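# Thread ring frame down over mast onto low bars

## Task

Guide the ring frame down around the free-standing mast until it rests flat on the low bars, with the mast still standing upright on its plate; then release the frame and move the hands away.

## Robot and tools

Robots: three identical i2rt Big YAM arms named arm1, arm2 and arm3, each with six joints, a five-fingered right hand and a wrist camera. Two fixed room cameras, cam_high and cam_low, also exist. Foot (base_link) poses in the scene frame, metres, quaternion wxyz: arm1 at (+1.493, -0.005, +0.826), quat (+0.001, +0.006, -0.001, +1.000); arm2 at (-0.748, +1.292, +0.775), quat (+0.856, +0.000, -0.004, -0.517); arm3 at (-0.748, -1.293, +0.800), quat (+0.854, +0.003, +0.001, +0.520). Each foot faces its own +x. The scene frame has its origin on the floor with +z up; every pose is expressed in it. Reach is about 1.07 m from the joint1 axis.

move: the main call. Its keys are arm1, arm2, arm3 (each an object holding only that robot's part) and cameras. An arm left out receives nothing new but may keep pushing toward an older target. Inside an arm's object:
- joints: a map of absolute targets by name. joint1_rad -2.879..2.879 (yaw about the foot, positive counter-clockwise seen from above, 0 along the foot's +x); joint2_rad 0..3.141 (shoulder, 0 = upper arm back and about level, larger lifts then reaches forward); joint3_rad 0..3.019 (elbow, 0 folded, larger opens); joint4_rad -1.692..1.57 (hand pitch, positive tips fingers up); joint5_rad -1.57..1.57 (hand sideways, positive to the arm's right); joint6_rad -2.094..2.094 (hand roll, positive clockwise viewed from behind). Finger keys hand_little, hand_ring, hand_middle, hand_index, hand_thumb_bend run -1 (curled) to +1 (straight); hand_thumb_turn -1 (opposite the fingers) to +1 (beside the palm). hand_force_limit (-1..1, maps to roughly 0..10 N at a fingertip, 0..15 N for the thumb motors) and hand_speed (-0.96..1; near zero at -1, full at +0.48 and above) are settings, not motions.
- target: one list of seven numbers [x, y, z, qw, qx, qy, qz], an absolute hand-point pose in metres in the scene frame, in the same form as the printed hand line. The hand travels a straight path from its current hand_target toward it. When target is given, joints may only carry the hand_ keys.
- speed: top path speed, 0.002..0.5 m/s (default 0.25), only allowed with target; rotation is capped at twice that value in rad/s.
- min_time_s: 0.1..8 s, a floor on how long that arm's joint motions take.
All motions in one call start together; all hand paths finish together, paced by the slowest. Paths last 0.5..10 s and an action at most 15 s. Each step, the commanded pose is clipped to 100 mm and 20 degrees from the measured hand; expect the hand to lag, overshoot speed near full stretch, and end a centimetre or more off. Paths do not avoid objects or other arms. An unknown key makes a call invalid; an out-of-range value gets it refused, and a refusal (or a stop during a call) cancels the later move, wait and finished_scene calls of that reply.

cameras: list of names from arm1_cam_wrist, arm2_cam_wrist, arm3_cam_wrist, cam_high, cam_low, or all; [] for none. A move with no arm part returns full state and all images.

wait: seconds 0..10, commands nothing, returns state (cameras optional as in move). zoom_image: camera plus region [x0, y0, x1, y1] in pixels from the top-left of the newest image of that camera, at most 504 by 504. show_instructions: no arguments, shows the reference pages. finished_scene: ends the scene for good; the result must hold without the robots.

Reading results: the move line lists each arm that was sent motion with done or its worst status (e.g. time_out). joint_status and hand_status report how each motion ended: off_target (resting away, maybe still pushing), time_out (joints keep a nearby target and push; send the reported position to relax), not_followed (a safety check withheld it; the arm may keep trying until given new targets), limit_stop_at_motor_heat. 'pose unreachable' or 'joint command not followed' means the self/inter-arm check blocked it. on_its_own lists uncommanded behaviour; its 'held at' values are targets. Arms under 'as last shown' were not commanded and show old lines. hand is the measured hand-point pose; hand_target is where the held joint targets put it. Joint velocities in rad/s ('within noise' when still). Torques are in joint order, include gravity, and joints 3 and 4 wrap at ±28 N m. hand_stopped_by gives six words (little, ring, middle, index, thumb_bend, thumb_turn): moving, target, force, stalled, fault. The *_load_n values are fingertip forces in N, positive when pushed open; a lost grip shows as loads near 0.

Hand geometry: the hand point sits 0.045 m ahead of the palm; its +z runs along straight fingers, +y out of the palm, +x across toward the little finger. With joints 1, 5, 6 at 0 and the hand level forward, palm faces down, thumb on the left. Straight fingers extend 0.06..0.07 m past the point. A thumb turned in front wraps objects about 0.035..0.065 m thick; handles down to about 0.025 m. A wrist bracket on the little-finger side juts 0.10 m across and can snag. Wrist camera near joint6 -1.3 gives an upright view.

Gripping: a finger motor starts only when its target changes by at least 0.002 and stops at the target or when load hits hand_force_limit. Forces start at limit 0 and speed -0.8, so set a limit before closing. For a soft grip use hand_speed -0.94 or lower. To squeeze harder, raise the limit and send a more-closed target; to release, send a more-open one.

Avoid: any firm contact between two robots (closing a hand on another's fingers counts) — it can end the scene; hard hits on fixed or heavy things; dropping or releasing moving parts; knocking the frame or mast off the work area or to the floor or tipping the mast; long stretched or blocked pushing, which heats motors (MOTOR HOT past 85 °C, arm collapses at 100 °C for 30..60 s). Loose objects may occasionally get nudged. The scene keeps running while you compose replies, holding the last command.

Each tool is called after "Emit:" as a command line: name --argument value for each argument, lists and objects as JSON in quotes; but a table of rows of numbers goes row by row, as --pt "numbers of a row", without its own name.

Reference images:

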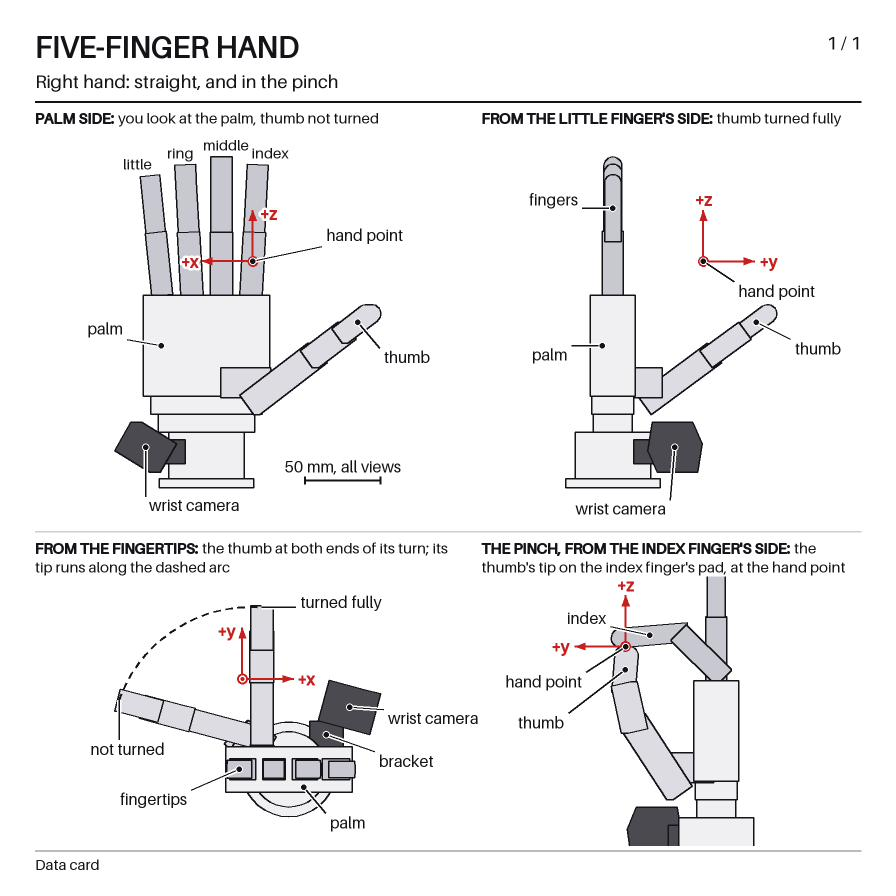

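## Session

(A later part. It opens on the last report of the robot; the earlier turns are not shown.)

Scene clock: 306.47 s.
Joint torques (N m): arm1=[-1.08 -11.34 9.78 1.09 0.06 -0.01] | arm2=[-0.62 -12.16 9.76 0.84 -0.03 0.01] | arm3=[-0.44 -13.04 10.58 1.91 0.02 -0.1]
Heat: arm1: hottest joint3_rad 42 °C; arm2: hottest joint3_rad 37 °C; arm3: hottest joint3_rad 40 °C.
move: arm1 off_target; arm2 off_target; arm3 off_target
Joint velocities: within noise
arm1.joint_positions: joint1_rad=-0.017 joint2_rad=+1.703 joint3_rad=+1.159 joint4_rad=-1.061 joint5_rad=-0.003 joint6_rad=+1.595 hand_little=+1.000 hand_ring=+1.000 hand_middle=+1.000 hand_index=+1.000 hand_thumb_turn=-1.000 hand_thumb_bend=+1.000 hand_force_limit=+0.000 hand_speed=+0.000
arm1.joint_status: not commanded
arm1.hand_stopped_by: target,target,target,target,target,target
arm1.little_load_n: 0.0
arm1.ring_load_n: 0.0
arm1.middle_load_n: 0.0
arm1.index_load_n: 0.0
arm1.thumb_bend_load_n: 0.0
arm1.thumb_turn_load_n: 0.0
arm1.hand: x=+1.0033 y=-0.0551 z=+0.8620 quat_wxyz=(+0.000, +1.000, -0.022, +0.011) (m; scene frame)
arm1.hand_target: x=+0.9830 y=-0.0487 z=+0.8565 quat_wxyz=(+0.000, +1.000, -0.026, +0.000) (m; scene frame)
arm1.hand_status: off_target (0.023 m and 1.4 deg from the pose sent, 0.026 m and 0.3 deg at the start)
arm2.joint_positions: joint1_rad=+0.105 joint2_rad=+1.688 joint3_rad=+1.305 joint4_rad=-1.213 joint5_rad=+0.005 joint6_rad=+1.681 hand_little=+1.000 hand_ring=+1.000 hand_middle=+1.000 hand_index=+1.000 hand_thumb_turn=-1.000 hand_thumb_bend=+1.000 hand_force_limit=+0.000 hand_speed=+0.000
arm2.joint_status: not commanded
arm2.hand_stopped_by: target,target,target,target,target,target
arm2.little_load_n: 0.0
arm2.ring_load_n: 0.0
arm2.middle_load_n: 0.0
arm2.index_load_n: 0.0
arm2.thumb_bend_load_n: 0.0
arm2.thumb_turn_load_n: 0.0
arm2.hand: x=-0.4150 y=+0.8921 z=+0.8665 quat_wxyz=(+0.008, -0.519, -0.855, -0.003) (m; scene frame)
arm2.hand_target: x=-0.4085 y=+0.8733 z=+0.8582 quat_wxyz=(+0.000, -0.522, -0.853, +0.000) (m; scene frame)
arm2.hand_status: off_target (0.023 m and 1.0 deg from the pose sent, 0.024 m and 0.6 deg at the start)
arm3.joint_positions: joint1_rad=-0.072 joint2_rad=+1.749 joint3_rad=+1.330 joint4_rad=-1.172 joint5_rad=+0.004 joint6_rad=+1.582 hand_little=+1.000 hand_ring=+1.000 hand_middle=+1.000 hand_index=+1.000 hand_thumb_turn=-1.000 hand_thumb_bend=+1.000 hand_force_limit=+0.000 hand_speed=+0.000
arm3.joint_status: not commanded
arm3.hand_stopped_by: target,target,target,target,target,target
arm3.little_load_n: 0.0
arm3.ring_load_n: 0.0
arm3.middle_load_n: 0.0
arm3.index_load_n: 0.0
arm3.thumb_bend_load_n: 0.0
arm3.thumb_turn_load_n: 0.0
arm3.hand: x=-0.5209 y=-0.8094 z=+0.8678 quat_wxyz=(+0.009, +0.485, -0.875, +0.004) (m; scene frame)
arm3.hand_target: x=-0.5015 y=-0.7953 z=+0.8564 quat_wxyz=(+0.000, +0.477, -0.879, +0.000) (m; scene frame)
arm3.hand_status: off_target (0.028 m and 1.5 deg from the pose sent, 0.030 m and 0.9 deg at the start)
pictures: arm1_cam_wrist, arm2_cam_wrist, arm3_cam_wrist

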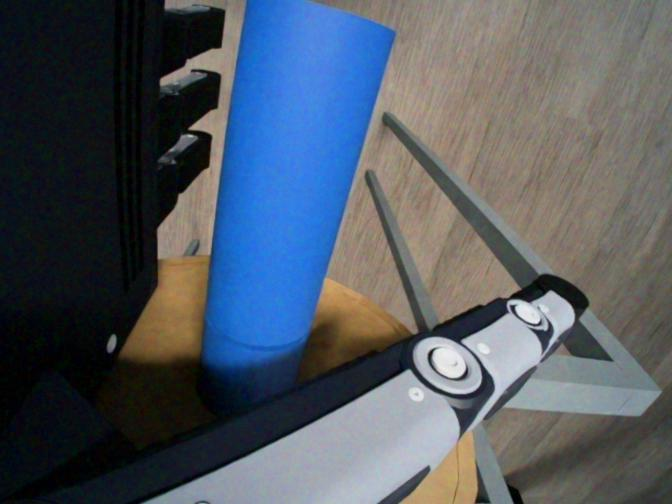

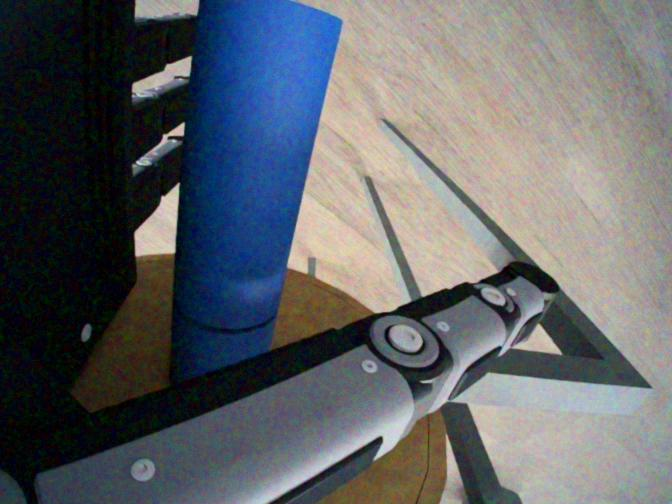

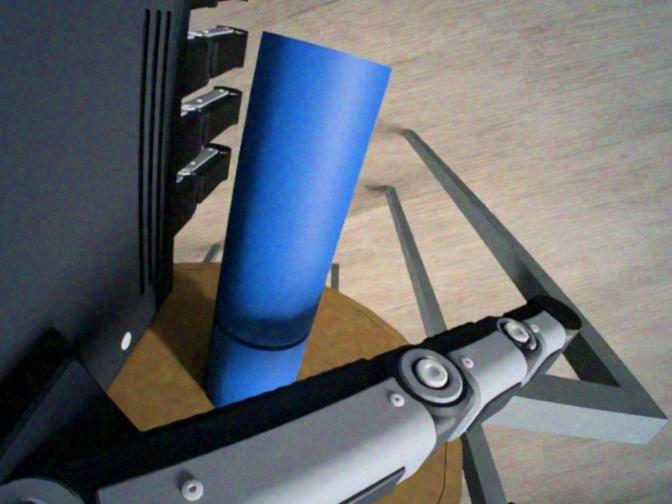

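Emit:
move --arm1 '{"joints":{"hand_speed":-0.6,"hand_index":0.2,"hand_middle":0.2,"hand_ring":0.2,"hand_little":0.2}}' --arm2 '{"joints":{"hand_speed":-0.6,"hand_index":0.2,"hand_middle":0.2,"hand_ring":0.2,"hand_little":0.2}}' --arm3 '{"joints":{"hand_speed":-0.6,"hand_index":0.2,"hand_middle":0.2,"hand_ring":0.2,"hand_little":0.2}}' --cameras '["arm1_cam_wrist","arm2_cam_wrist","arm3_cam_wrist","cam_high"]'

Emit:
move --arm1 '{"joints":{"hand_speed":-0.92,"hand_force_limit":-0.5,"hand_index":-1,"hand_middle":-1,"hand_ring":-1,"hand_little":-0.2}}' --arm2 '{"joints":{"hand_speed":-0.92,"hand_force_limit":-0.5,"hand_index":-1,"hand_middle":-1,"hand_ring":-1,"hand_little":-0.2}}' --arm3 '{"joints":{"hand_speed":-0.92,"hand_force_limit":-0.5,"hand_index":-1,"hand_middle":-1,"hand_ring":-1,"hand_little":-0.2}}' --cameras '["arm1_cam_wrist","arm2_cam_wrist","arm3_cam_wrist","cam_high"]'

Scene clock: 320.63 s.
Joint torques (N m): arm1=[-1.14 -11.28 9.81 1.09 0.05 0] | arm2=[-0.56 -12.16 9.74 0.85 -0.04 0.02] | arm3=[-0.44 -13.1 10.56 1.92 0 -0.07]
Heat: arm1: hottest joint3_rad 42 °C; arm2: hottest joint3_rad 37 °C; arm3: hottest joint3_rad 41 °C.
move: arm1 done; arm2 done; arm3 done
Joint velocities: within noise
arm1.joint_positions: joint1_rad=-0.017 joint2_rad=+1.703 joint3_rad=+1.159 joint4_rad=-1.061 joint5_rad=-0.003 joint6_rad=+1.594 hand_little=+0.200 hand_ring=+0.200 hand_middle=+0.200 hand_index=+0.200 hand_thumb_turn=-1.000 hand_thumb_bend=+1.000 hand_force_limit=+0.000 hand_speed=-0.600
arm1.joint_status: all done
arm1.hand_stopped_by: target,target,target,target,target,target
arm1.little_load_n: 0.0
arm1.ring_load_n: 0.0
arm1.middle_load_n: 0.0
arm1.index_load_n: 0.5
arm1.thumb_bend_load_n: 0.0
arm1.thumb_turn_load_n: 0.0
arm1.hand: x=+1.0034 y=-0.0552 z=+0.8620 quat_wxyz=(+0.000, +1.000, -0.022, +0.011) (m; scene frame)
arm1.hand_target: x=+0.9830 y=-0.0488 z=+0.8565 quat_wxyz=(+0.000, +1.000, -0.026, +0.000) (m; scene frame)
arm1.hand_status: not commanded
arm2.joint_positions: joint1_rad=+0.105 joint2_rad=+1.688 joint3_rad=+1.305 joint4_rad=-1.213 joint5_rad=+0.004 joint6_rad=+1.681 hand_little=+0.200 hand_ring=+0.200 hand_middle=+0.200 hand_index=+0.200 hand_thumb_turn=-1.000 hand_thumb_bend=+1.000 hand_force_limit=+0.000 hand_speed=-0.600
arm2.joint_status: all done
arm2.hand_stopped_by: target,target,target,target,target,target
arm2.little_load_n: 0.0
arm2.ring_load_n: 0.0
arm2.middle_load_n: 0.0
arm2.index_load_n: 0.0
arm2.thumb_bend_load_n: 0.0
arm2.thumb_turn_load_n: 0.0
arm2.hand: x=-0.4149 y=+0.8922 z=+0.8665 quat_wxyz=(+0.008, -0.519, -0.855, -0.003) (m; scene frame)
arm2.hand_target: x=-0.4084 y=+0.8733 z=+0.8582 quat_wxyz=(+0.000, -0.523, -0.853, +0.000) (m; scene frame)
arm2.hand_status: not commanded
arm3.joint_positions: joint1_rad=-0.072 joint2_rad=+1.749 joint3_rad=+1.330 joint4_rad=-1.172 joint5_rad=+0.004 joint6_rad=+1.580 hand_little=+0.200 hand_ring=+0.200 hand_middle=+0.200 hand_index=+0.200 hand_thumb_turn=-1.000 hand_thumb_bend=+1.000 hand_force_limit=+0.000 hand_speed=-0.600
arm3.joint_status: all done
arm3.hand_stopped_by: target,target,target,target,target,target
arm3.little_load_n: 0.0
arm3.ring_load_n: 0.0
arm3.middle_load_n: 0.0
arm3.index_load_n: 0.5
arm3.thumb_bend_load_n: 0.0
arm3.thumb_turn_load_n: 0.0
arm3.hand: x=-0.5210 y=-0.8095 z=+0.8678 quat_wxyz=(+0.009, +0.485, -0.874, +0.004) (m; scene frame)
arm3.hand_target: x=-0.5016 y=-0.7953 z=+0.8564 quat_wxyz=(+0.000, +0.477, -0.879, +0.000) (m; scene frame)
arm3.hand_status: not commanded
pictures: arm1_cam_wrist, arm2_cam_wrist, arm3_cam_wrist, cam_high

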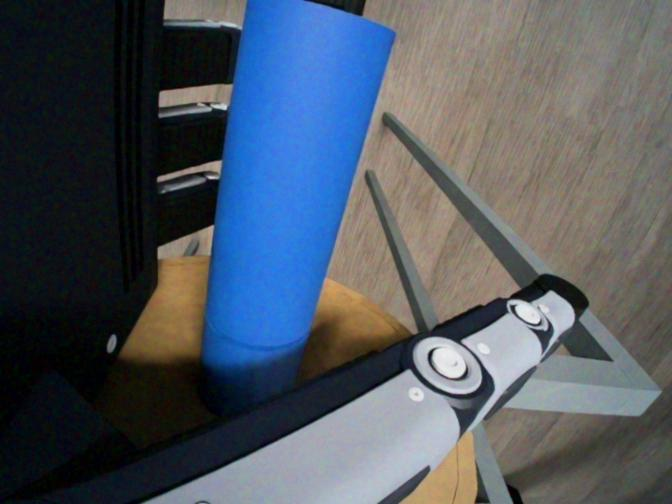

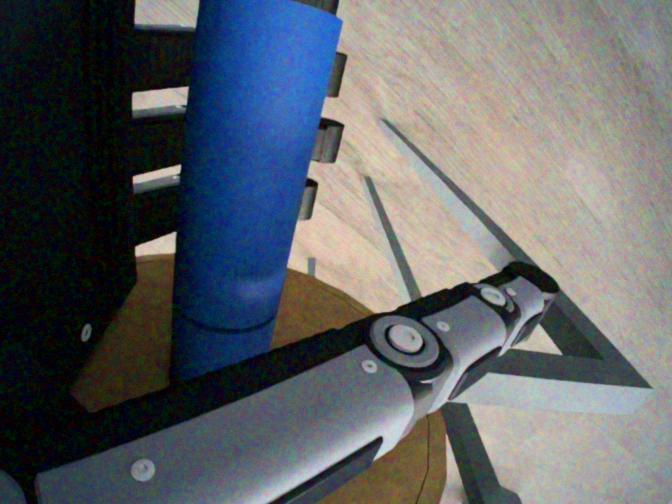

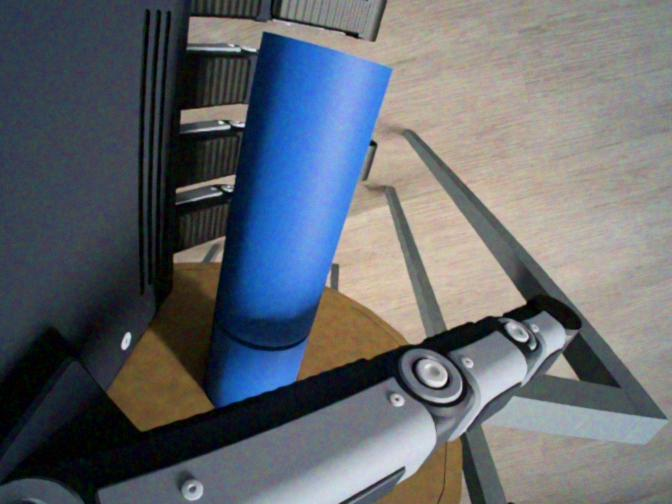

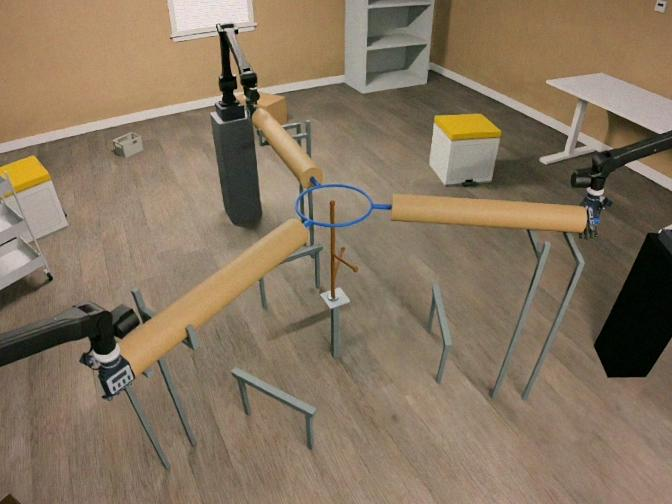

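Scene clock: 325.93 s.
Joint torques (N m): arm1=[-1.03 -11.52 9.8 1.1 0.06 -0.01] | arm2=[-0.62 -12.51 9.72 0.83 0.14 0.02] | arm3=[-0.38 -13.27 10.56 1.91 0.04 -0.07]
Heat: arm1: hottest joint3_rad 43 °C; arm2: hottest joint3_rad 37 °C; arm3: hottest joint3_rad 41 °C.
move: arm1 off_target; arm2 off_target; arm3 off_target
Joint velocities: within noise
arm1.joint_positions: joint1_rad=-0.017 joint2_rad=+1.706 joint3_rad=+1.159 joint4_rad=-1.061 joint5_rad=-0.004 joint6_rad=+1.594 hand_little=-0.200 hand_ring=-0.809 hand_middle=-0.839 hand_index=-0.868 hand_thumb_turn=-1.000 hand_thumb_bend=+1.000 hand_force_limit=-0.500 hand_speed=-0.920
arm1.joint_status: hand_ring off_target (ended at -0.809, target -1.000); hand_middle off_target (ended at -0.839, target -1.000); hand_index off_target (ended at -0.868, target -1.000); the others done
arm1.hand_stopped_by: target,force,force,force,target,target
arm1.little_load_n: 0.0
arm1.ring_load_n: 0.0
arm1.middle_load_n: 0.0
arm1.index_load_n: 2.0
arm1.thumb_bend_load_n: 0.0
arm1.thumb_turn_load_n: 0.0
arm1.hand: x=+1.0037 y=-0.0553 z=+0.8606 quat_wxyz=(+0.001, +1.000, -0.022, +0.013) (m; scene frame)
arm1.hand_target: x=+0.9830 y=-0.0489 z=+0.8564 quat_wxyz=(+0.000, +1.000, -0.026, +0.000) (m; scene frame)
arm1.hand_status: not commanded
arm2.joint_positions: joint1_rad=+0.105 joint2_rad=+1.692 joint3_rad=+1.305 joint4_rad=-1.213 joint5_rad=-0.001 joint6_rad=+1.681 hand_little=-0.200 hand_ring=-0.846 hand_middle=-0.869 hand_index=-0.898 hand_thumb_turn=-1.000 hand_thumb_bend=+1.000 hand_force_limit=-0.500 hand_speed=-0.920
arm2.joint_status: hand_ring off_target (ended at -0.846, target -1.000); hand_middle off_target (ended at -0.869, target -1.000); hand_index off_target (ended at -0.898, target -1.000); the others done
arm2.hand_stopped_by: target,force,force,force,target,target
arm2.little_load_n: 0.5
arm2.ring_load_n: 0.0
arm2.middle_load_n: 0.0
arm2.index_load_n: 2.5
arm2.thumb_bend_load_n: 0.0
arm2.thumb_turn_load_n: 0.0
arm2.hand: x=-0.4141 y=+0.8929 z=+0.8647 quat_wxyz=(+0.008, -0.519, -0.855, -0.007) (m; scene frame)
arm2.hand_target: x=-0.4085 y=+0.8733 z=+0.8583 quat_wxyz=(+0.000, -0.523, -0.853, +0.000) (m; scene frame)
arm2.hand_status: not commanded
arm3.joint_positions: joint1_rad=-0.072 joint2_rad=+1.751 joint3_rad=+1.330 joint4_rad=-1.172 joint5_rad=+0.003 joint6_rad=+1.580 hand_little=-0.200 hand_ring=-0.794 hand_middle=-0.824 hand_index=-0.853 hand_thumb_turn=-1.000 hand_thumb_bend=+1.000 hand_force_limit=-0.500 hand_speed=-0.920
arm3.joint_status: hand_ring off_target (ended at -0.794, target -1.000); hand_middle off_target (ended at -0.824, target -1.000); hand_index off_target (ended at -0.853, target -1.000); the others done
arm3.hand_stopped_by: target,force,force,force,target,target
arm3.little_load_n: 0.0
arm3.ring_load_n: 0.0
arm3.middle_load_n: 0.0
arm3.index_load_n: 1.0
arm3.thumb_bend_load_n: 0.0
arm3.thumb_turn_load_n: 0.0
arm3.hand: x=-0.5212 y=-0.8095 z=+0.8667 quat_wxyz=(+0.010, +0.485, -0.874, +0.004) (m; scene frame)
arm3.hand_target: x=-0.5016 y=-0.7953 z=+0.8564 quat_wxyz=(+0.000, +0.477, -0.879, +0.000) (m; scene frame)
arm3.hand_status: not commanded
pictures: arm1_cam_wrist, arm2_cam_wrist, arm3_cam_wrist, cam_high

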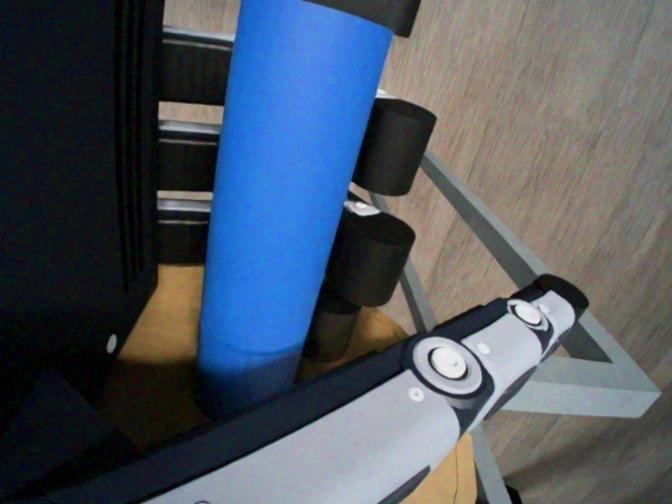

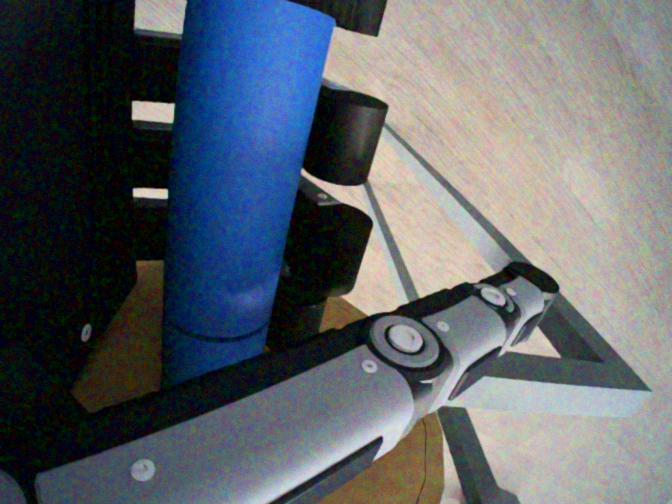

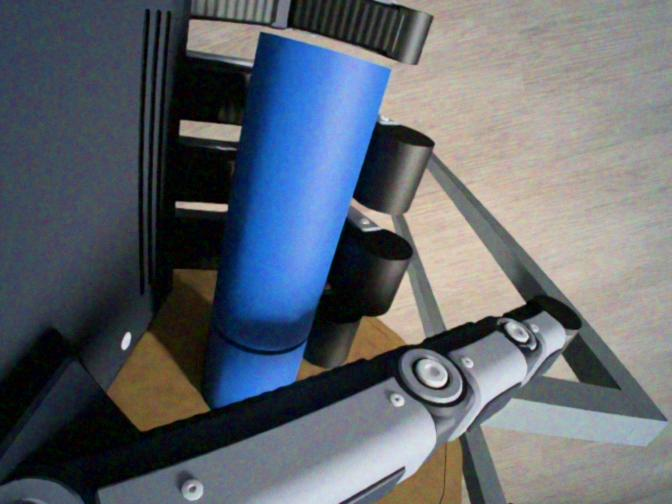

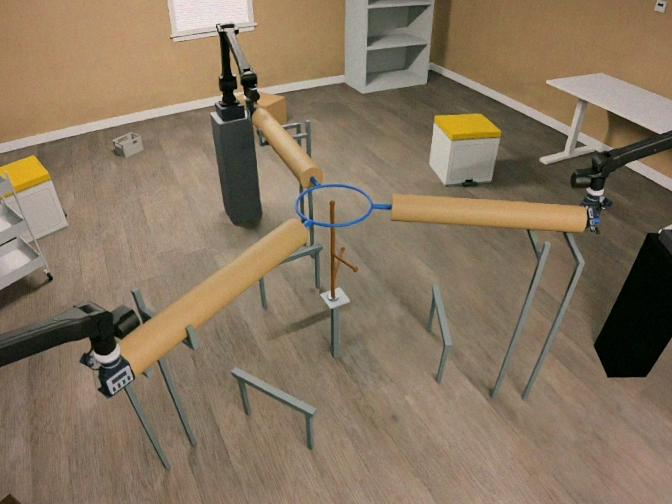

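Emit:
move --arm1 '{"joints":{"hand_speed":-0.86,"hand_force_limit":-0.7,"hand_thumb_bend":-1}}' --arm2 '{"joints":{"hand_speed":-0.86,"hand_force_limit":-0.7,"hand_thumb_bend":-1}}' --arm3 '{"joints":{"hand_speed":-0.86,"hand_force_limit":-0.7,"hand_thumb_bend":-1}}' --cameras '["arm1_cam_wrist","arm2_cam_wrist","arm3_cam_wrist"]'

Scene clock: 339.43 s.
Joint torques (N m): arm1=[-1.08 -11.58 9.78 1.09 0.06 0] | arm2=[-0.62 -12.51 9.7 0.84 0.14 0.01] | arm3=[-0.44 -13.27 10.55 1.92 0.05 -0.07]
Heat: arm1: hottest joint3_rad 43 °C; arm2: hottest joint3_rad 37 °C; arm3: hottest joint3_rad 42 °C.
move: arm1 off_target; arm2 off_target; arm3 off_target
Joint velocities: within noise
arm1.joint_positions: joint1_rad=-0.017 joint2_rad=+1.706 joint3_rad=+1.159 joint4_rad=-1.061 joint5_rad=-0.004 joint6_rad=+1.594 hand_little=-0.200 hand_ring=-0.809 hand_middle=-0.839 hand_index=-0.868 hand_thumb_turn=-1.000 hand_thumb_bend=+0.540 hand_force_limit=-0.700 hand_speed=-0.860
arm1.joint_status: hand_thumb_bend off_target (ended at +0.540, target -1.000); the others done
arm1.hand_stopped_by: target,force,force,force,force,target
arm1.little_load_n: 0.0
arm1.ring_load_n: 0.0
arm1.middle_load_n: 0.0
arm1.index_load_n: 1.5
arm1.thumb_bend_load_n: 3.0
arm1.thumb_turn_load_n: 1.0
arm1.hand: x=+1.0037 y=-0.0553 z=+0.8606 quat_wxyz=(+0.001, +1.000, -0.022, +0.013) (m; scene frame)
arm1.hand_target: x=+0.9830 y=-0.0489 z=+0.8564 quat_wxyz=(+0.000, +1.000, -0.026, +0.000) (m; scene frame)
arm1.hand_status: not commanded
arm2.joint_positions: joint1_rad=+0.105 joint2_rad=+1.692 joint3_rad=+1.305 joint4_rad=-1.213 joint5_rad=-0.001 joint6_rad=+1.681 hand_little=-0.200 hand_ring=-0.846 hand_middle=-0.869 hand_index=-0.898 hand_thumb_turn=-1.000 hand_thumb_bend=+0.540 hand_force_limit=-0.700 hand_speed=-0.860
arm2.joint_status: hand_thumb_bend off_target (ended at +0.540, target -1.000); the others done
arm2.hand_stopped_by: target,force,force,force,force,target
arm2.little_load_n: 0.0
arm2.ring_load_n: 0.0
arm2.middle_load_n: -0.5
arm2.index_load_n: 2.5
arm2.thumb_bend_load_n: 3.0
arm2.thumb_turn_load_n: 0.5
arm2.hand: x=-0.4141 y=+0.8929 z=+0.8647 quat_wxyz=(+0.008, -0.519, -0.855, -0.007) (m; scene frame)
arm2.hand_target: x=-0.4085 y=+0.8733 z=+0.8583 quat_wxyz=(+0.000, -0.523, -0.853, +0.000) (m; scene frame)
arm2.hand_status: not commanded
arm3.joint_positions: joint1_rad=-0.072 joint2_rad=+1.751 joint3_rad=+1.330 joint4_rad=-1.172 joint5_rad=+0.003 joint6_rad=+1.580 hand_little=-0.200 hand_ring=-0.794 hand_middle=-0.824 hand_index=-0.853 hand_thumb_turn=-1.000 hand_thumb_bend=+0.547 hand_force_limit=-0.700 hand_speed=-0.860
arm3.joint_status: hand_thumb_bend off_target (ended at +0.547, target -1.000); the others done
arm3.hand_stopped_by: target,force,force,force,force,target
arm3.little_load_n: 0.0
arm3.ring_load_n: 0.0
arm3.middle_load_n: 0.0
arm3.index_load_n: 1.5
arm3.thumb_bend_load_n: 2.5
arm3.thumb_turn_load_n: 0.5
arm3.hand: x=-0.5212 y=-0.8095 z=+0.8667 quat_wxyz=(+0.010, +0.485, -0.874, +0.004) (m; scene frame)
arm3.hand_target: x=-0.5016 y=-0.7953 z=+0.8564 quat_wxyz=(+0.000, +0.477, -0.879, +0.000) (m; scene frame)
arm3.hand_status: not commanded
pictures: arm1_cam_wrist, arm2_cam_wrist, arm3_cam_wrist

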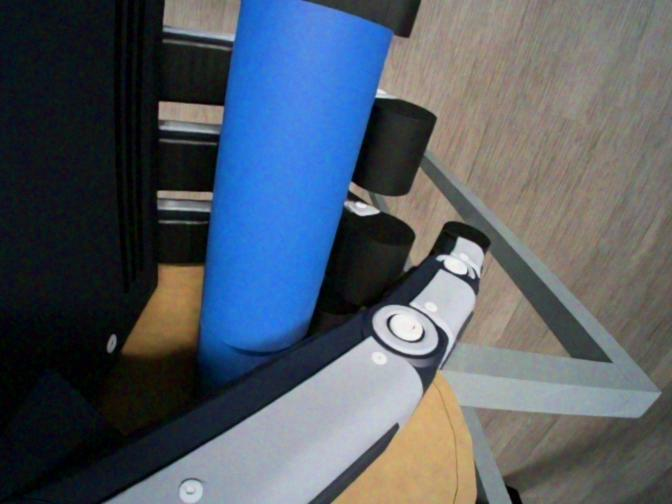

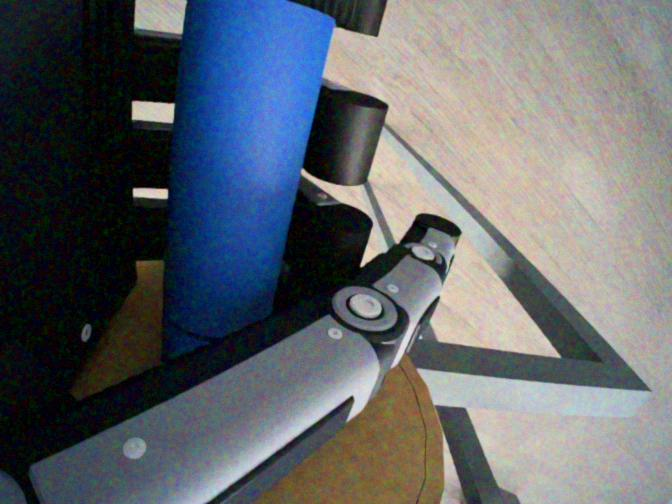

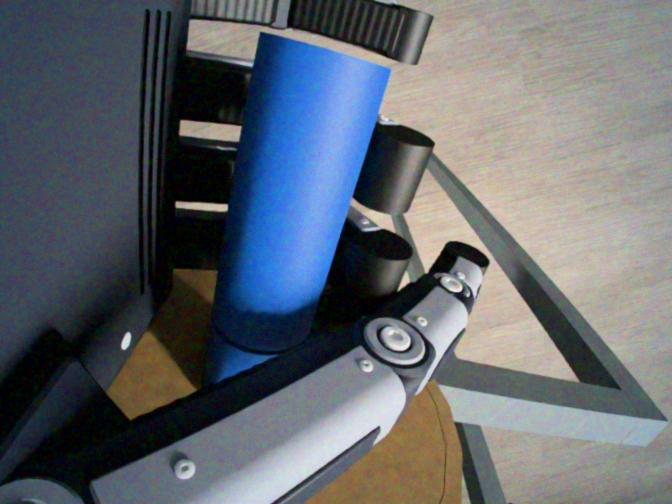

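Emit:
move --arm1 '{"target":[1.0037,-0.0553,0.8956,0,0.99976,-0.0218,0],"speed":0.04}' --arm2 '{"target":[-0.4141,0.8929,0.8997,0,0.5188,0.8549,0],"speed":0.04}' --arm3 '{"target":[-0.5212,-0.8095,0.9017,0,0.4825,-0.8759,0],"speed":0.04}' --cameras '["all"]'

Scene clock: 357.20 s.
Joint torques (N m): arm1=[-0.09 -17.55 8.77 -0.95 0.04 0.02] | arm2=[0.21 -19.25 10.04 -0.79 0.07 0.05] | arm3=[0.85 -20.54 9.87 -0.39 0 -0.04]
Heat: arm1: hottest joint3_rad 44 °C; arm2: hottest joint3_rad 37 °C; arm3: hottest joint3_rad 42 °C.
move: arm1 off_target; arm2 off_target; arm3 off_target
Joint velocities: within noise
arm1.joint_positions: joint1_rad=-0.017 joint2_rad=+1.687 joint3_rad=+1.159 joint4_rad=-1.101 joint5_rad=-0.004 joint6_rad=+1.594 hand_little=-0.200 hand_ring=-0.809 hand_middle=-0.839 hand_index=-0.868 hand_thumb_turn=-1.000 hand_thumb_bend=+0.540 hand_force_limit=-0.700 hand_speed=-0.860
arm1.joint_status: not commanded
arm1.hand_stopped_by: target,force,force,force,force,target
arm1.little_load_n: 0.0
arm1.ring_load_n: 1.5
arm1.middle_load_n: 0.5
arm1.index_load_n: 1.5
arm1.thumb_bend_load_n: 3.0
arm1.thumb_turn_load_n: 1.0
arm1.hand: x=+1.0126 y=-0.0555 z=+0.8686 quat_wxyz=(+0.001, +0.999, -0.022, +0.023) (m; scene frame)
arm1.hand_target: x=+1.0041 y=-0.0554 z=+0.8952 quat_wxyz=(+0.000, +1.000, -0.022, +0.000) (m; scene frame)
arm1.hand_status: off_target (0.028 m and 2.6 deg from the pose sent, 0.035 m and 1.5 deg at the start)
arm2.joint_positions: joint1_rad=+0.105 joint2_rad=+1.682 joint3_rad=+1.305 joint4_rad=-1.258 joint5_rad=+0.001 joint6_rad=+1.681 hand_little=-0.200 hand_ring=-0.846 hand_middle=-0.869 hand_index=-0.898 hand_thumb_turn=-1.000 hand_thumb_bend=+0.540 hand_force_limit=-0.700 hand_speed=-0.860
arm2.joint_status: not commanded
arm2.hand_stopped_by: target,force,force,force,force,target
arm2.little_load_n: 0.0
arm2.ring_load_n: 2.0
arm2.middle_load_n: -0.5
arm2.index_load_n: 0.0
arm2.thumb_bend_load_n: 3.0
arm2.thumb_turn_load_n: 0.5
arm2.hand: x=-0.4210 y=+0.9024 z=+0.8681 quat_wxyz=(+0.025, -0.519, -0.854, -0.013) (m; scene frame)
arm2.hand_target: x=-0.4145 y=+0.8937 z=+0.8994 quat_wxyz=(+0.000, -0.519, -0.855, +0.000) (m; scene frame)
arm2.hand_status: off_target (0.034 m and 3.2 deg from the pose sent, 0.035 m and 1.2 deg at the start)
arm3.joint_positions: joint1_rad=-0.072 joint2_rad=+1.736 joint3_rad=+1.330 joint4_rad=-1.210 joint5_rad=+0.003 joint6_rad=+1.583 hand_little=-0.200 hand_ring=-0.794 hand_middle=-0.824 hand_index=-0.853 hand_thumb_turn=-1.000 hand_thumb_bend=+0.547 hand_force_limit=-0.700 hand_speed=-0.860
arm3.joint_status: not commanded
arm3.hand_stopped_by: target,force,force,force,force,target
arm3.little_load_n: 0.0
arm3.ring_load_n: 2.5
arm3.middle_load_n: 0.5
arm3.index_load_n: 0.5
arm3.thumb_bend_load_n: 2.5
arm3.thumb_turn_load_n: 1.0
arm3.hand: x=-0.5259 y=-0.8176 z=+0.8733 quat_wxyz=(+0.020, +0.484, -0.875, +0.010) (m; scene frame)
arm3.hand_target: x=-0.5216 y=-0.8100 z=+0.9014 quat_wxyz=(+0.000, +0.482, -0.876, +0.000) (m; scene frame)
arm3.hand_status: off_target (0.030 m and 2.6 deg from the pose sent, 0.035 m and 1.3 deg at the start)
pictures: arm1_cam_wrist, arm2_cam_wrist, arm3_cam_wrist, cam_high, cam_low

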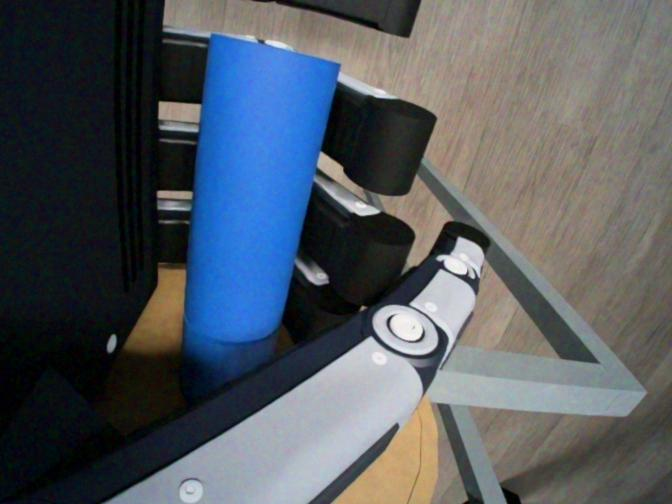

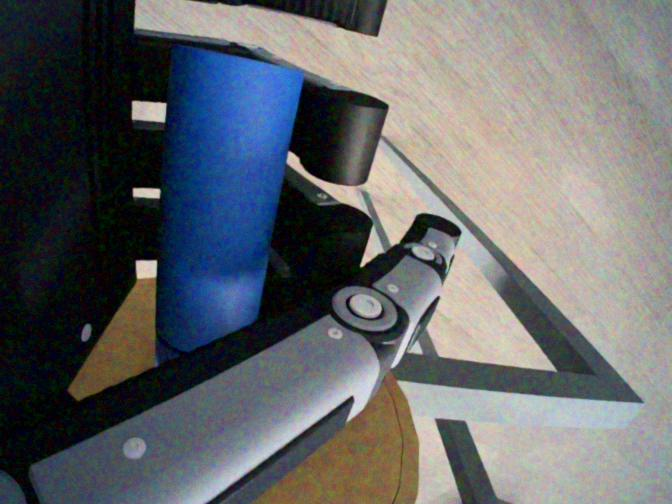

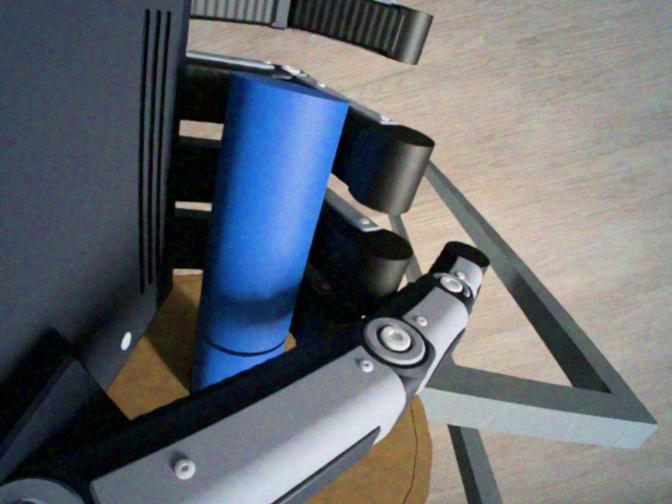

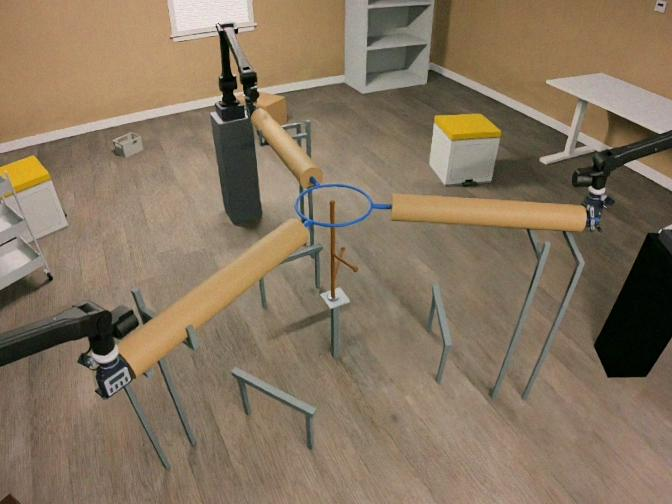

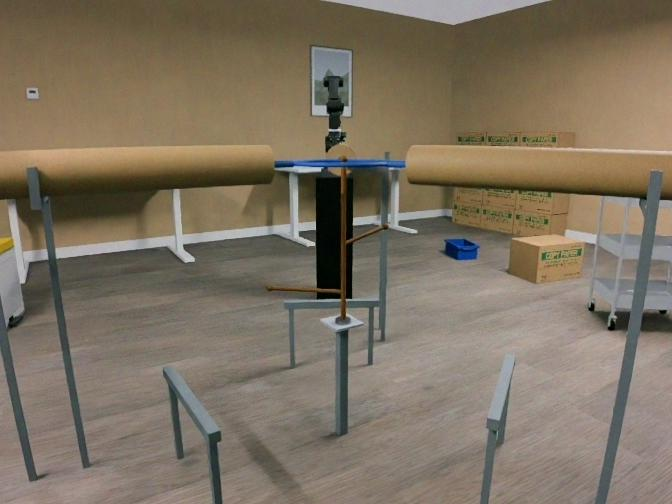

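Emit:
move --arm1 '{"target":[0.9917,-0.0548,0.9506,0,0.99976,-0.0218,0],"speed":0.05}' --arm2 '{"target":[-0.4086,0.8823,0.9547,0,0.5188,0.8549,0],"speed":0.05}' --arm3 '{"target":[-0.5148,-0.7994,0.9567,0,0.4825,-0.8759,0],"speed":0.05}' --cameras '["all"]'

Scene clock: 365.13 s.
Joint torques (N m): arm1=[-0.62 -17.49 12.42 -0.65 0.14 -0.04] | arm2=[-0.26 -20.19 13.41 -0.55 0.09 0.01] | arm3=[0.5 -20.84 13.63 0.02 0 -0.09]
Heat: arm1: hottest joint3_rad 43 °C; arm2: hottest joint3_rad 38 °C; arm3: hottest joint3_rad 43 °C.
move: arm1 off_target; arm2 off_target; arm3 off_target
Joint velocities: within noise
arm1.joint_positions: joint1_rad=-0.012 joint2_rad=+1.657 joint3_rad=+1.235 joint4_rad=-1.259 joint5_rad=-0.006 joint6_rad=+1.599 hand_little=-0.200 hand_ring=-0.809 hand_middle=-0.839 hand_index=-0.868 hand_thumb_turn=-1.000 hand_thumb_bend=+0.540 hand_force_limit=-0.700 hand_speed=-0.860
arm1.joint_status: not commanded
arm1.hand_stopped_by: target,force,force,force,force,target
arm1.little_load_n: 0.0
arm1.ring_load_n: 3.5
arm1.middle_load_n: 0.0
arm1.index_load_n: 0.0
arm1.thumb_bend_load_n: 3.0
arm1.thumb_turn_load_n: 1.0
arm1.hand: x=+1.0199 y=-0.0583 z=+0.9070 quat_wxyz=(+0.001, +0.999, -0.022, +0.049) (m; scene frame)
arm1.hand_target: x=+0.9944 y=-0.0549 z=+0.9508 quat_wxyz=(+0.000, +1.000, -0.022, +0.000) (m; scene frame)
arm1.hand_status: off_target (0.052 m and 5.7 deg from the pose sent, 0.085 m and 2.7 deg at the start)
arm2.joint_positions: joint1_rad=+0.110 joint2_rad=+1.682 joint3_rad=+1.401 joint4_rad=-1.414 joint5_rad=+0.001 joint6_rad=+1.683 hand_little=-0.200 hand_ring=-0.846 hand_middle=-0.869 hand_index=-0.898 hand_thumb_turn=-1.000 hand_thumb_bend=+0.540 hand_force_limit=-0.700 hand_speed=-0.860
arm2.joint_status: not commanded
arm2.hand_stopped_by: target,force,force,force,force,target
arm2.little_load_n: 0.0
arm2.ring_load_n: 3.5
arm2.middle_load_n: 0.0
arm2.index_load_n: 0.0
arm2.thumb_bend_load_n: 3.0
arm2.thumb_turn_load_n: 0.5
arm2.hand: x=-0.4218 y=+0.9077 z=+0.9021 quat_wxyz=(+0.052, -0.517, -0.854, -0.026) (m; scene frame)
arm2.hand_target: x=-0.4106 y=+0.8854 z=+0.9549 quat_wxyz=(+0.000, -0.519, -0.855, +0.000) (m; scene frame)
arm2.hand_status: off_target (0.060 m and 6.6 deg from the pose sent, 0.090 m and 3.2 deg at the start)
arm3.joint_positions: joint1_rad=-0.067 joint2_rad=+1.726 joint3_rad=+1.421 joint4_rad=-1.368 joint5_rad=+0.003 joint6_rad=+1.588 hand_little=-0.200 hand_ring=-0.794 hand_middle=-0.824 hand_index=-0.853 hand_thumb_turn=-1.000 hand_thumb_bend=+0.547 hand_force_limit=-0.700 hand_speed=-0.860
arm3.joint_status: not commanded
arm3.hand_stopped_by: target,force,force,force,force,target
arm3.little_load_n: 0.0
arm3.ring_load_n: 4.0
arm3.middle_load_n: 0.0
arm3.index_load_n: 0.0
arm3.thumb_bend_load_n: 2.5
arm3.thumb_turn_load_n: 0.5
arm3.hand: x=-0.5307 y=-0.8213 z=+0.9103 quat_wxyz=(+0.045, +0.483, -0.874, +0.024) (m; scene frame)
arm3.hand_target: x=-0.5164 y=-0.8020 z=+0.9569 quat_wxyz=(+0.000, +0.482, -0.876, +0.000) (m; scene frame)
arm3.hand_status: off_target (0.054 m and 5.9 deg from the pose sent, 0.086 m and 2.6 deg at the start)
pictures: arm1_cam_wrist, arm2_cam_wrist, arm3_cam_wrist, cam_high, cam_low

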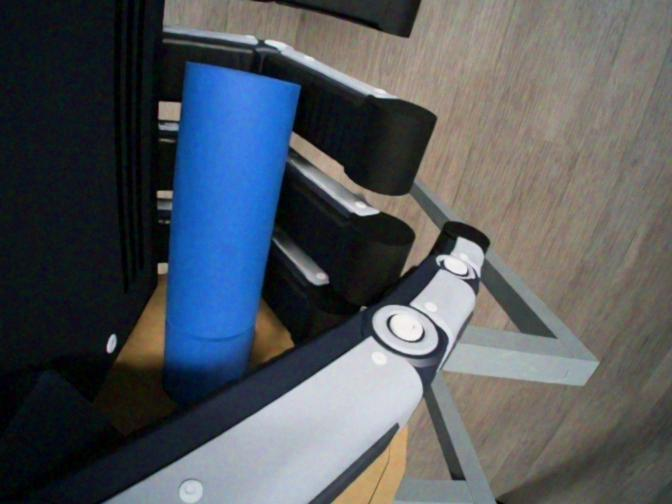

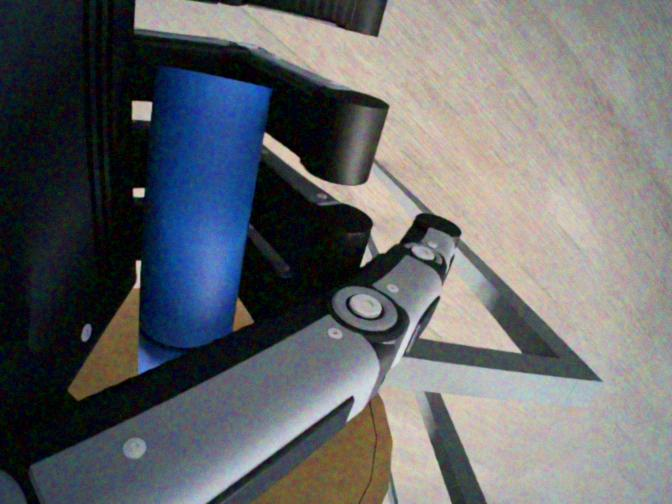

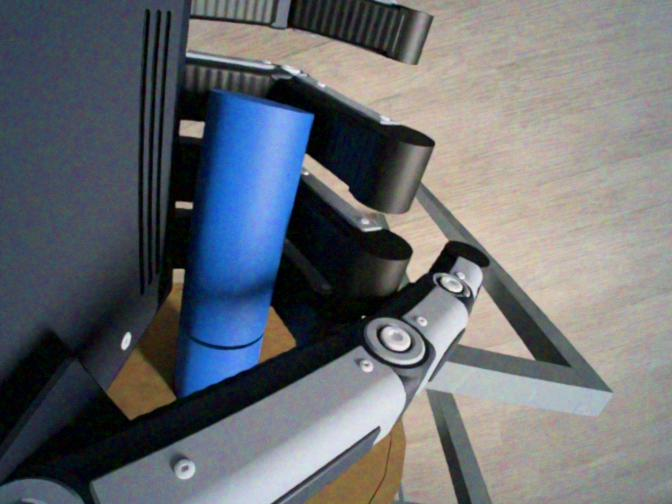

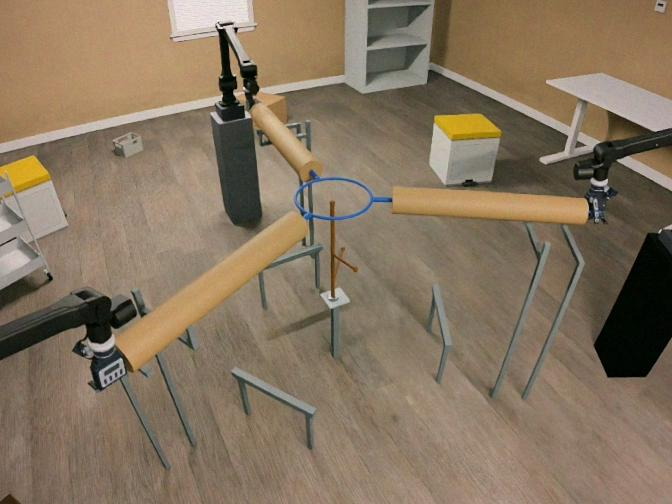

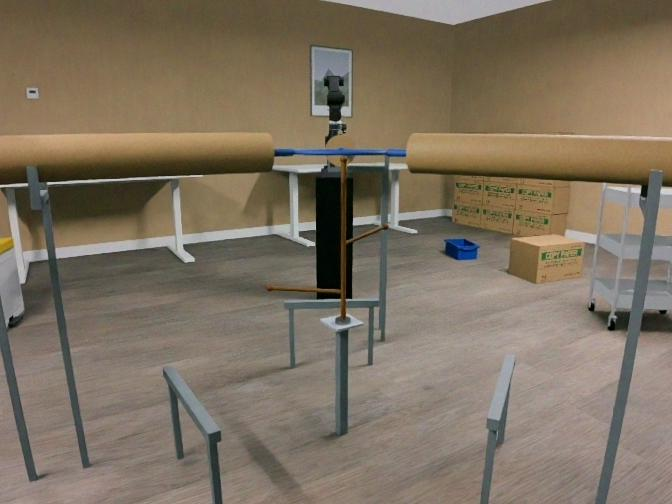

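Emit:
move --arm1 '{"target":[0.9787,-0.0542,1.0406,-0.0011,0.9985,-0.0218,-0.05],"speed":0.06}' --arm2 '{"target":[-0.4026,0.8707,1.0447,0.0427,0.518,0.8538,-0.026],"speed":0.06}' --arm3 '{"target":[-0.5078,-0.7884,1.0467,-0.0438,0.4819,-0.8748,-0.0241],"speed":0.06}' --cameras '["all"]'

Scene clock: 382.40 s.
Joint torques (N m): arm1=[-0.67 -16.32 14.98 0.54 -0.11 0.04] | arm2=[-0.03 -19.78 14.93 0.2 -0.06 0.06] | arm3=[0.62 -19.72 15.56 0.92 -0.19 -0.08]
Heat: arm1: hottest joint3_rad 44 °C; arm2: hottest joint3_rad 39 °C; arm3: hottest joint3_rad 46 °C.
move: arm1 off_target; arm2 off_target; arm3 off_target
Joint velocities: within noise
arm1.joint_positions: joint1_rad=-0.012 joint2_rad=+1.566 joint3_rad=+1.340 joint4_rad=-1.399 joint5_rad=+0.002 joint6_rad=+1.591 hand_little=-0.200 hand_ring=-0.809 hand_middle=-0.839 hand_index=-0.868 hand_thumb_turn=-1.000 hand_thumb_bend=+0.540 hand_force_limit=-0.700 hand_speed=-0.860
arm1.joint_status: not commanded
arm1.hand_stopped_by: target,force,force,force,force,target
arm1.little_load_n: 0.0
arm1.ring_load_n: 2.5
arm1.middle_load_n: -0.5
arm1.index_load_n: 0.5
arm1.thumb_bend_load_n: 3.0
arm1.thumb_turn_load_n: 1.0
arm1.hand: x=+1.0166 y=-0.0570 z=+0.9858 quat_wxyz=(-0.002, +1.000, -0.018, +0.021) (m; scene frame)
arm1.hand_target: x=+0.9841 y=-0.0541 z=+1.0417 quat_wxyz=(-0.001, +0.998, -0.022, -0.050) (m; scene frame)
arm1.hand_status: off_target (0.067 m and 8.2 deg from the pose sent, 0.140 m and 11.4 deg at the start)
arm2.joint_positions: joint1_rad=+0.110 joint2_rad=+1.626 joint3_rad=+1.551 joint4_rad=-1.547 joint5_rad=+0.016 joint6_rad=+1.678 hand_little=-0.200 hand_ring=-0.846 hand_middle=-0.869 hand_index=-0.898 hand_thumb_turn=-1.000 hand_thumb_bend=+0.540 hand_force_limit=-0.700 hand_speed=-0.860
arm2.joint_status: not commanded
arm2.hand_stopped_by: target,force,force,force,force,target
arm2.little_load_n: 0.0
arm2.ring_load_n: 1.5
arm2.middle_load_n: -0.5
arm2.index_load_n: 0.5
arm2.thumb_bend_load_n: 3.0
arm2.thumb_turn_load_n: 1.0
arm2.hand: x=-0.4178 y=+0.8961 z=+0.9850 quat_wxyz=(+0.022, -0.516, -0.856, -0.004) (m; scene frame)
arm2.hand_target: x=-0.4058 y=+0.8753 z=+1.0450 quat_wxyz=(-0.043, -0.518, -0.854, +0.026) (m; scene frame)
arm2.hand_status: off_target (0.067 m and 8.2 deg from the pose sent, 0.149 m and 12.4 deg at the start)
arm3.joint_positions: joint1_rad=-0.067 joint2_rad=+1.657 joint3_rad=+1.554 joint4_rad=-1.496 joint5_rad=+0.010 joint6_rad=+1.588 hand_little=-0.200 hand_ring=-0.794 hand_middle=-0.824 hand_index=-0.853 hand_thumb_turn=-1.000 hand_thumb_bend=+0.547 hand_force_limit=-0.700 hand_speed=-0.860
arm3.joint_status: not commanded
arm3.hand_stopped_by: target,force,force,force,force,target
arm3.little_load_n: 0.0
arm3.ring_load_n: 3.0
arm3.middle_load_n: 0.0
arm3.index_load_n: 0.0
arm3.thumb_bend_load_n: 2.5
arm3.thumb_turn_load_n: 0.5
arm3.hand: x=-0.5240 y=-0.8132 z=+0.9942 quat_wxyz=(+0.011, +0.484, -0.875, +0.009) (m; scene frame)
arm3.hand_target: x=-0.5101 y=-0.7924 z=+1.0473 quat_wxyz=(-0.044, +0.482, -0.875, -0.024) (m; scene frame)
arm3.hand_status: off_target (0.060 m and 7.3 deg from the pose sent, 0.142 m and 11.6 deg at the start)
pictures: arm1_cam_wrist, arm2_cam_wrist, arm3_cam_wrist, cam_high, cam_low

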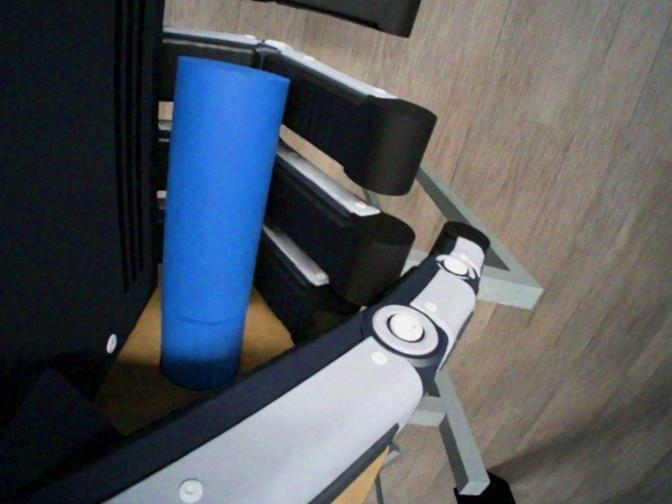

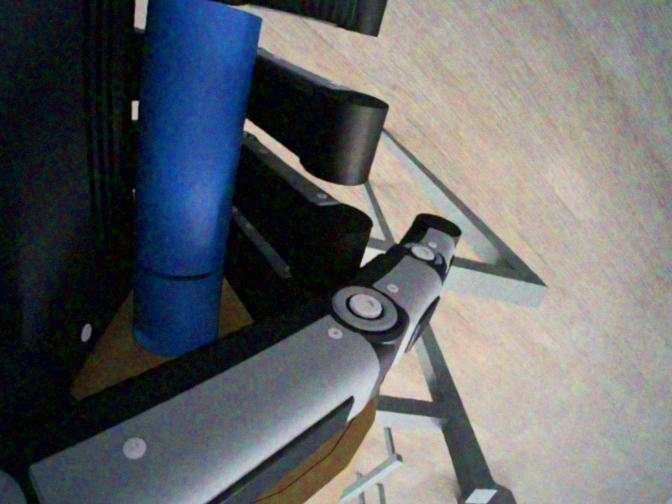

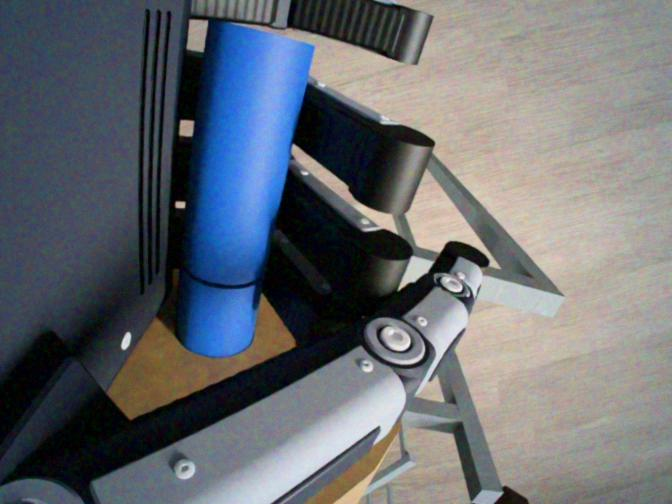

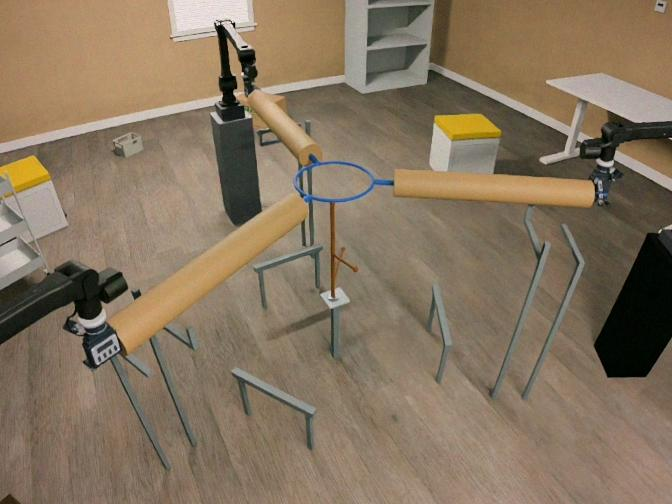

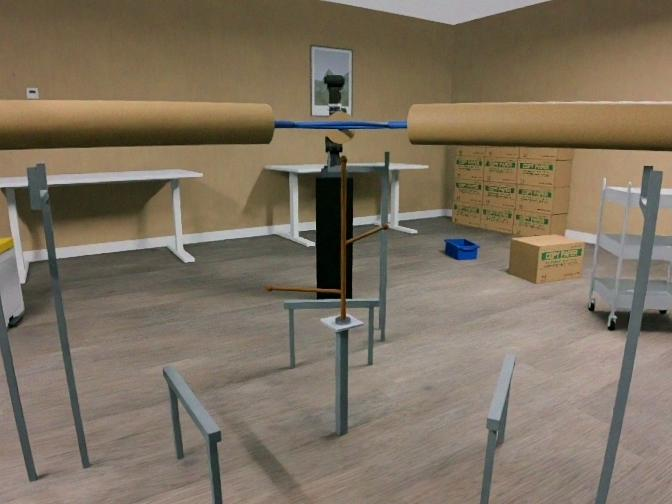

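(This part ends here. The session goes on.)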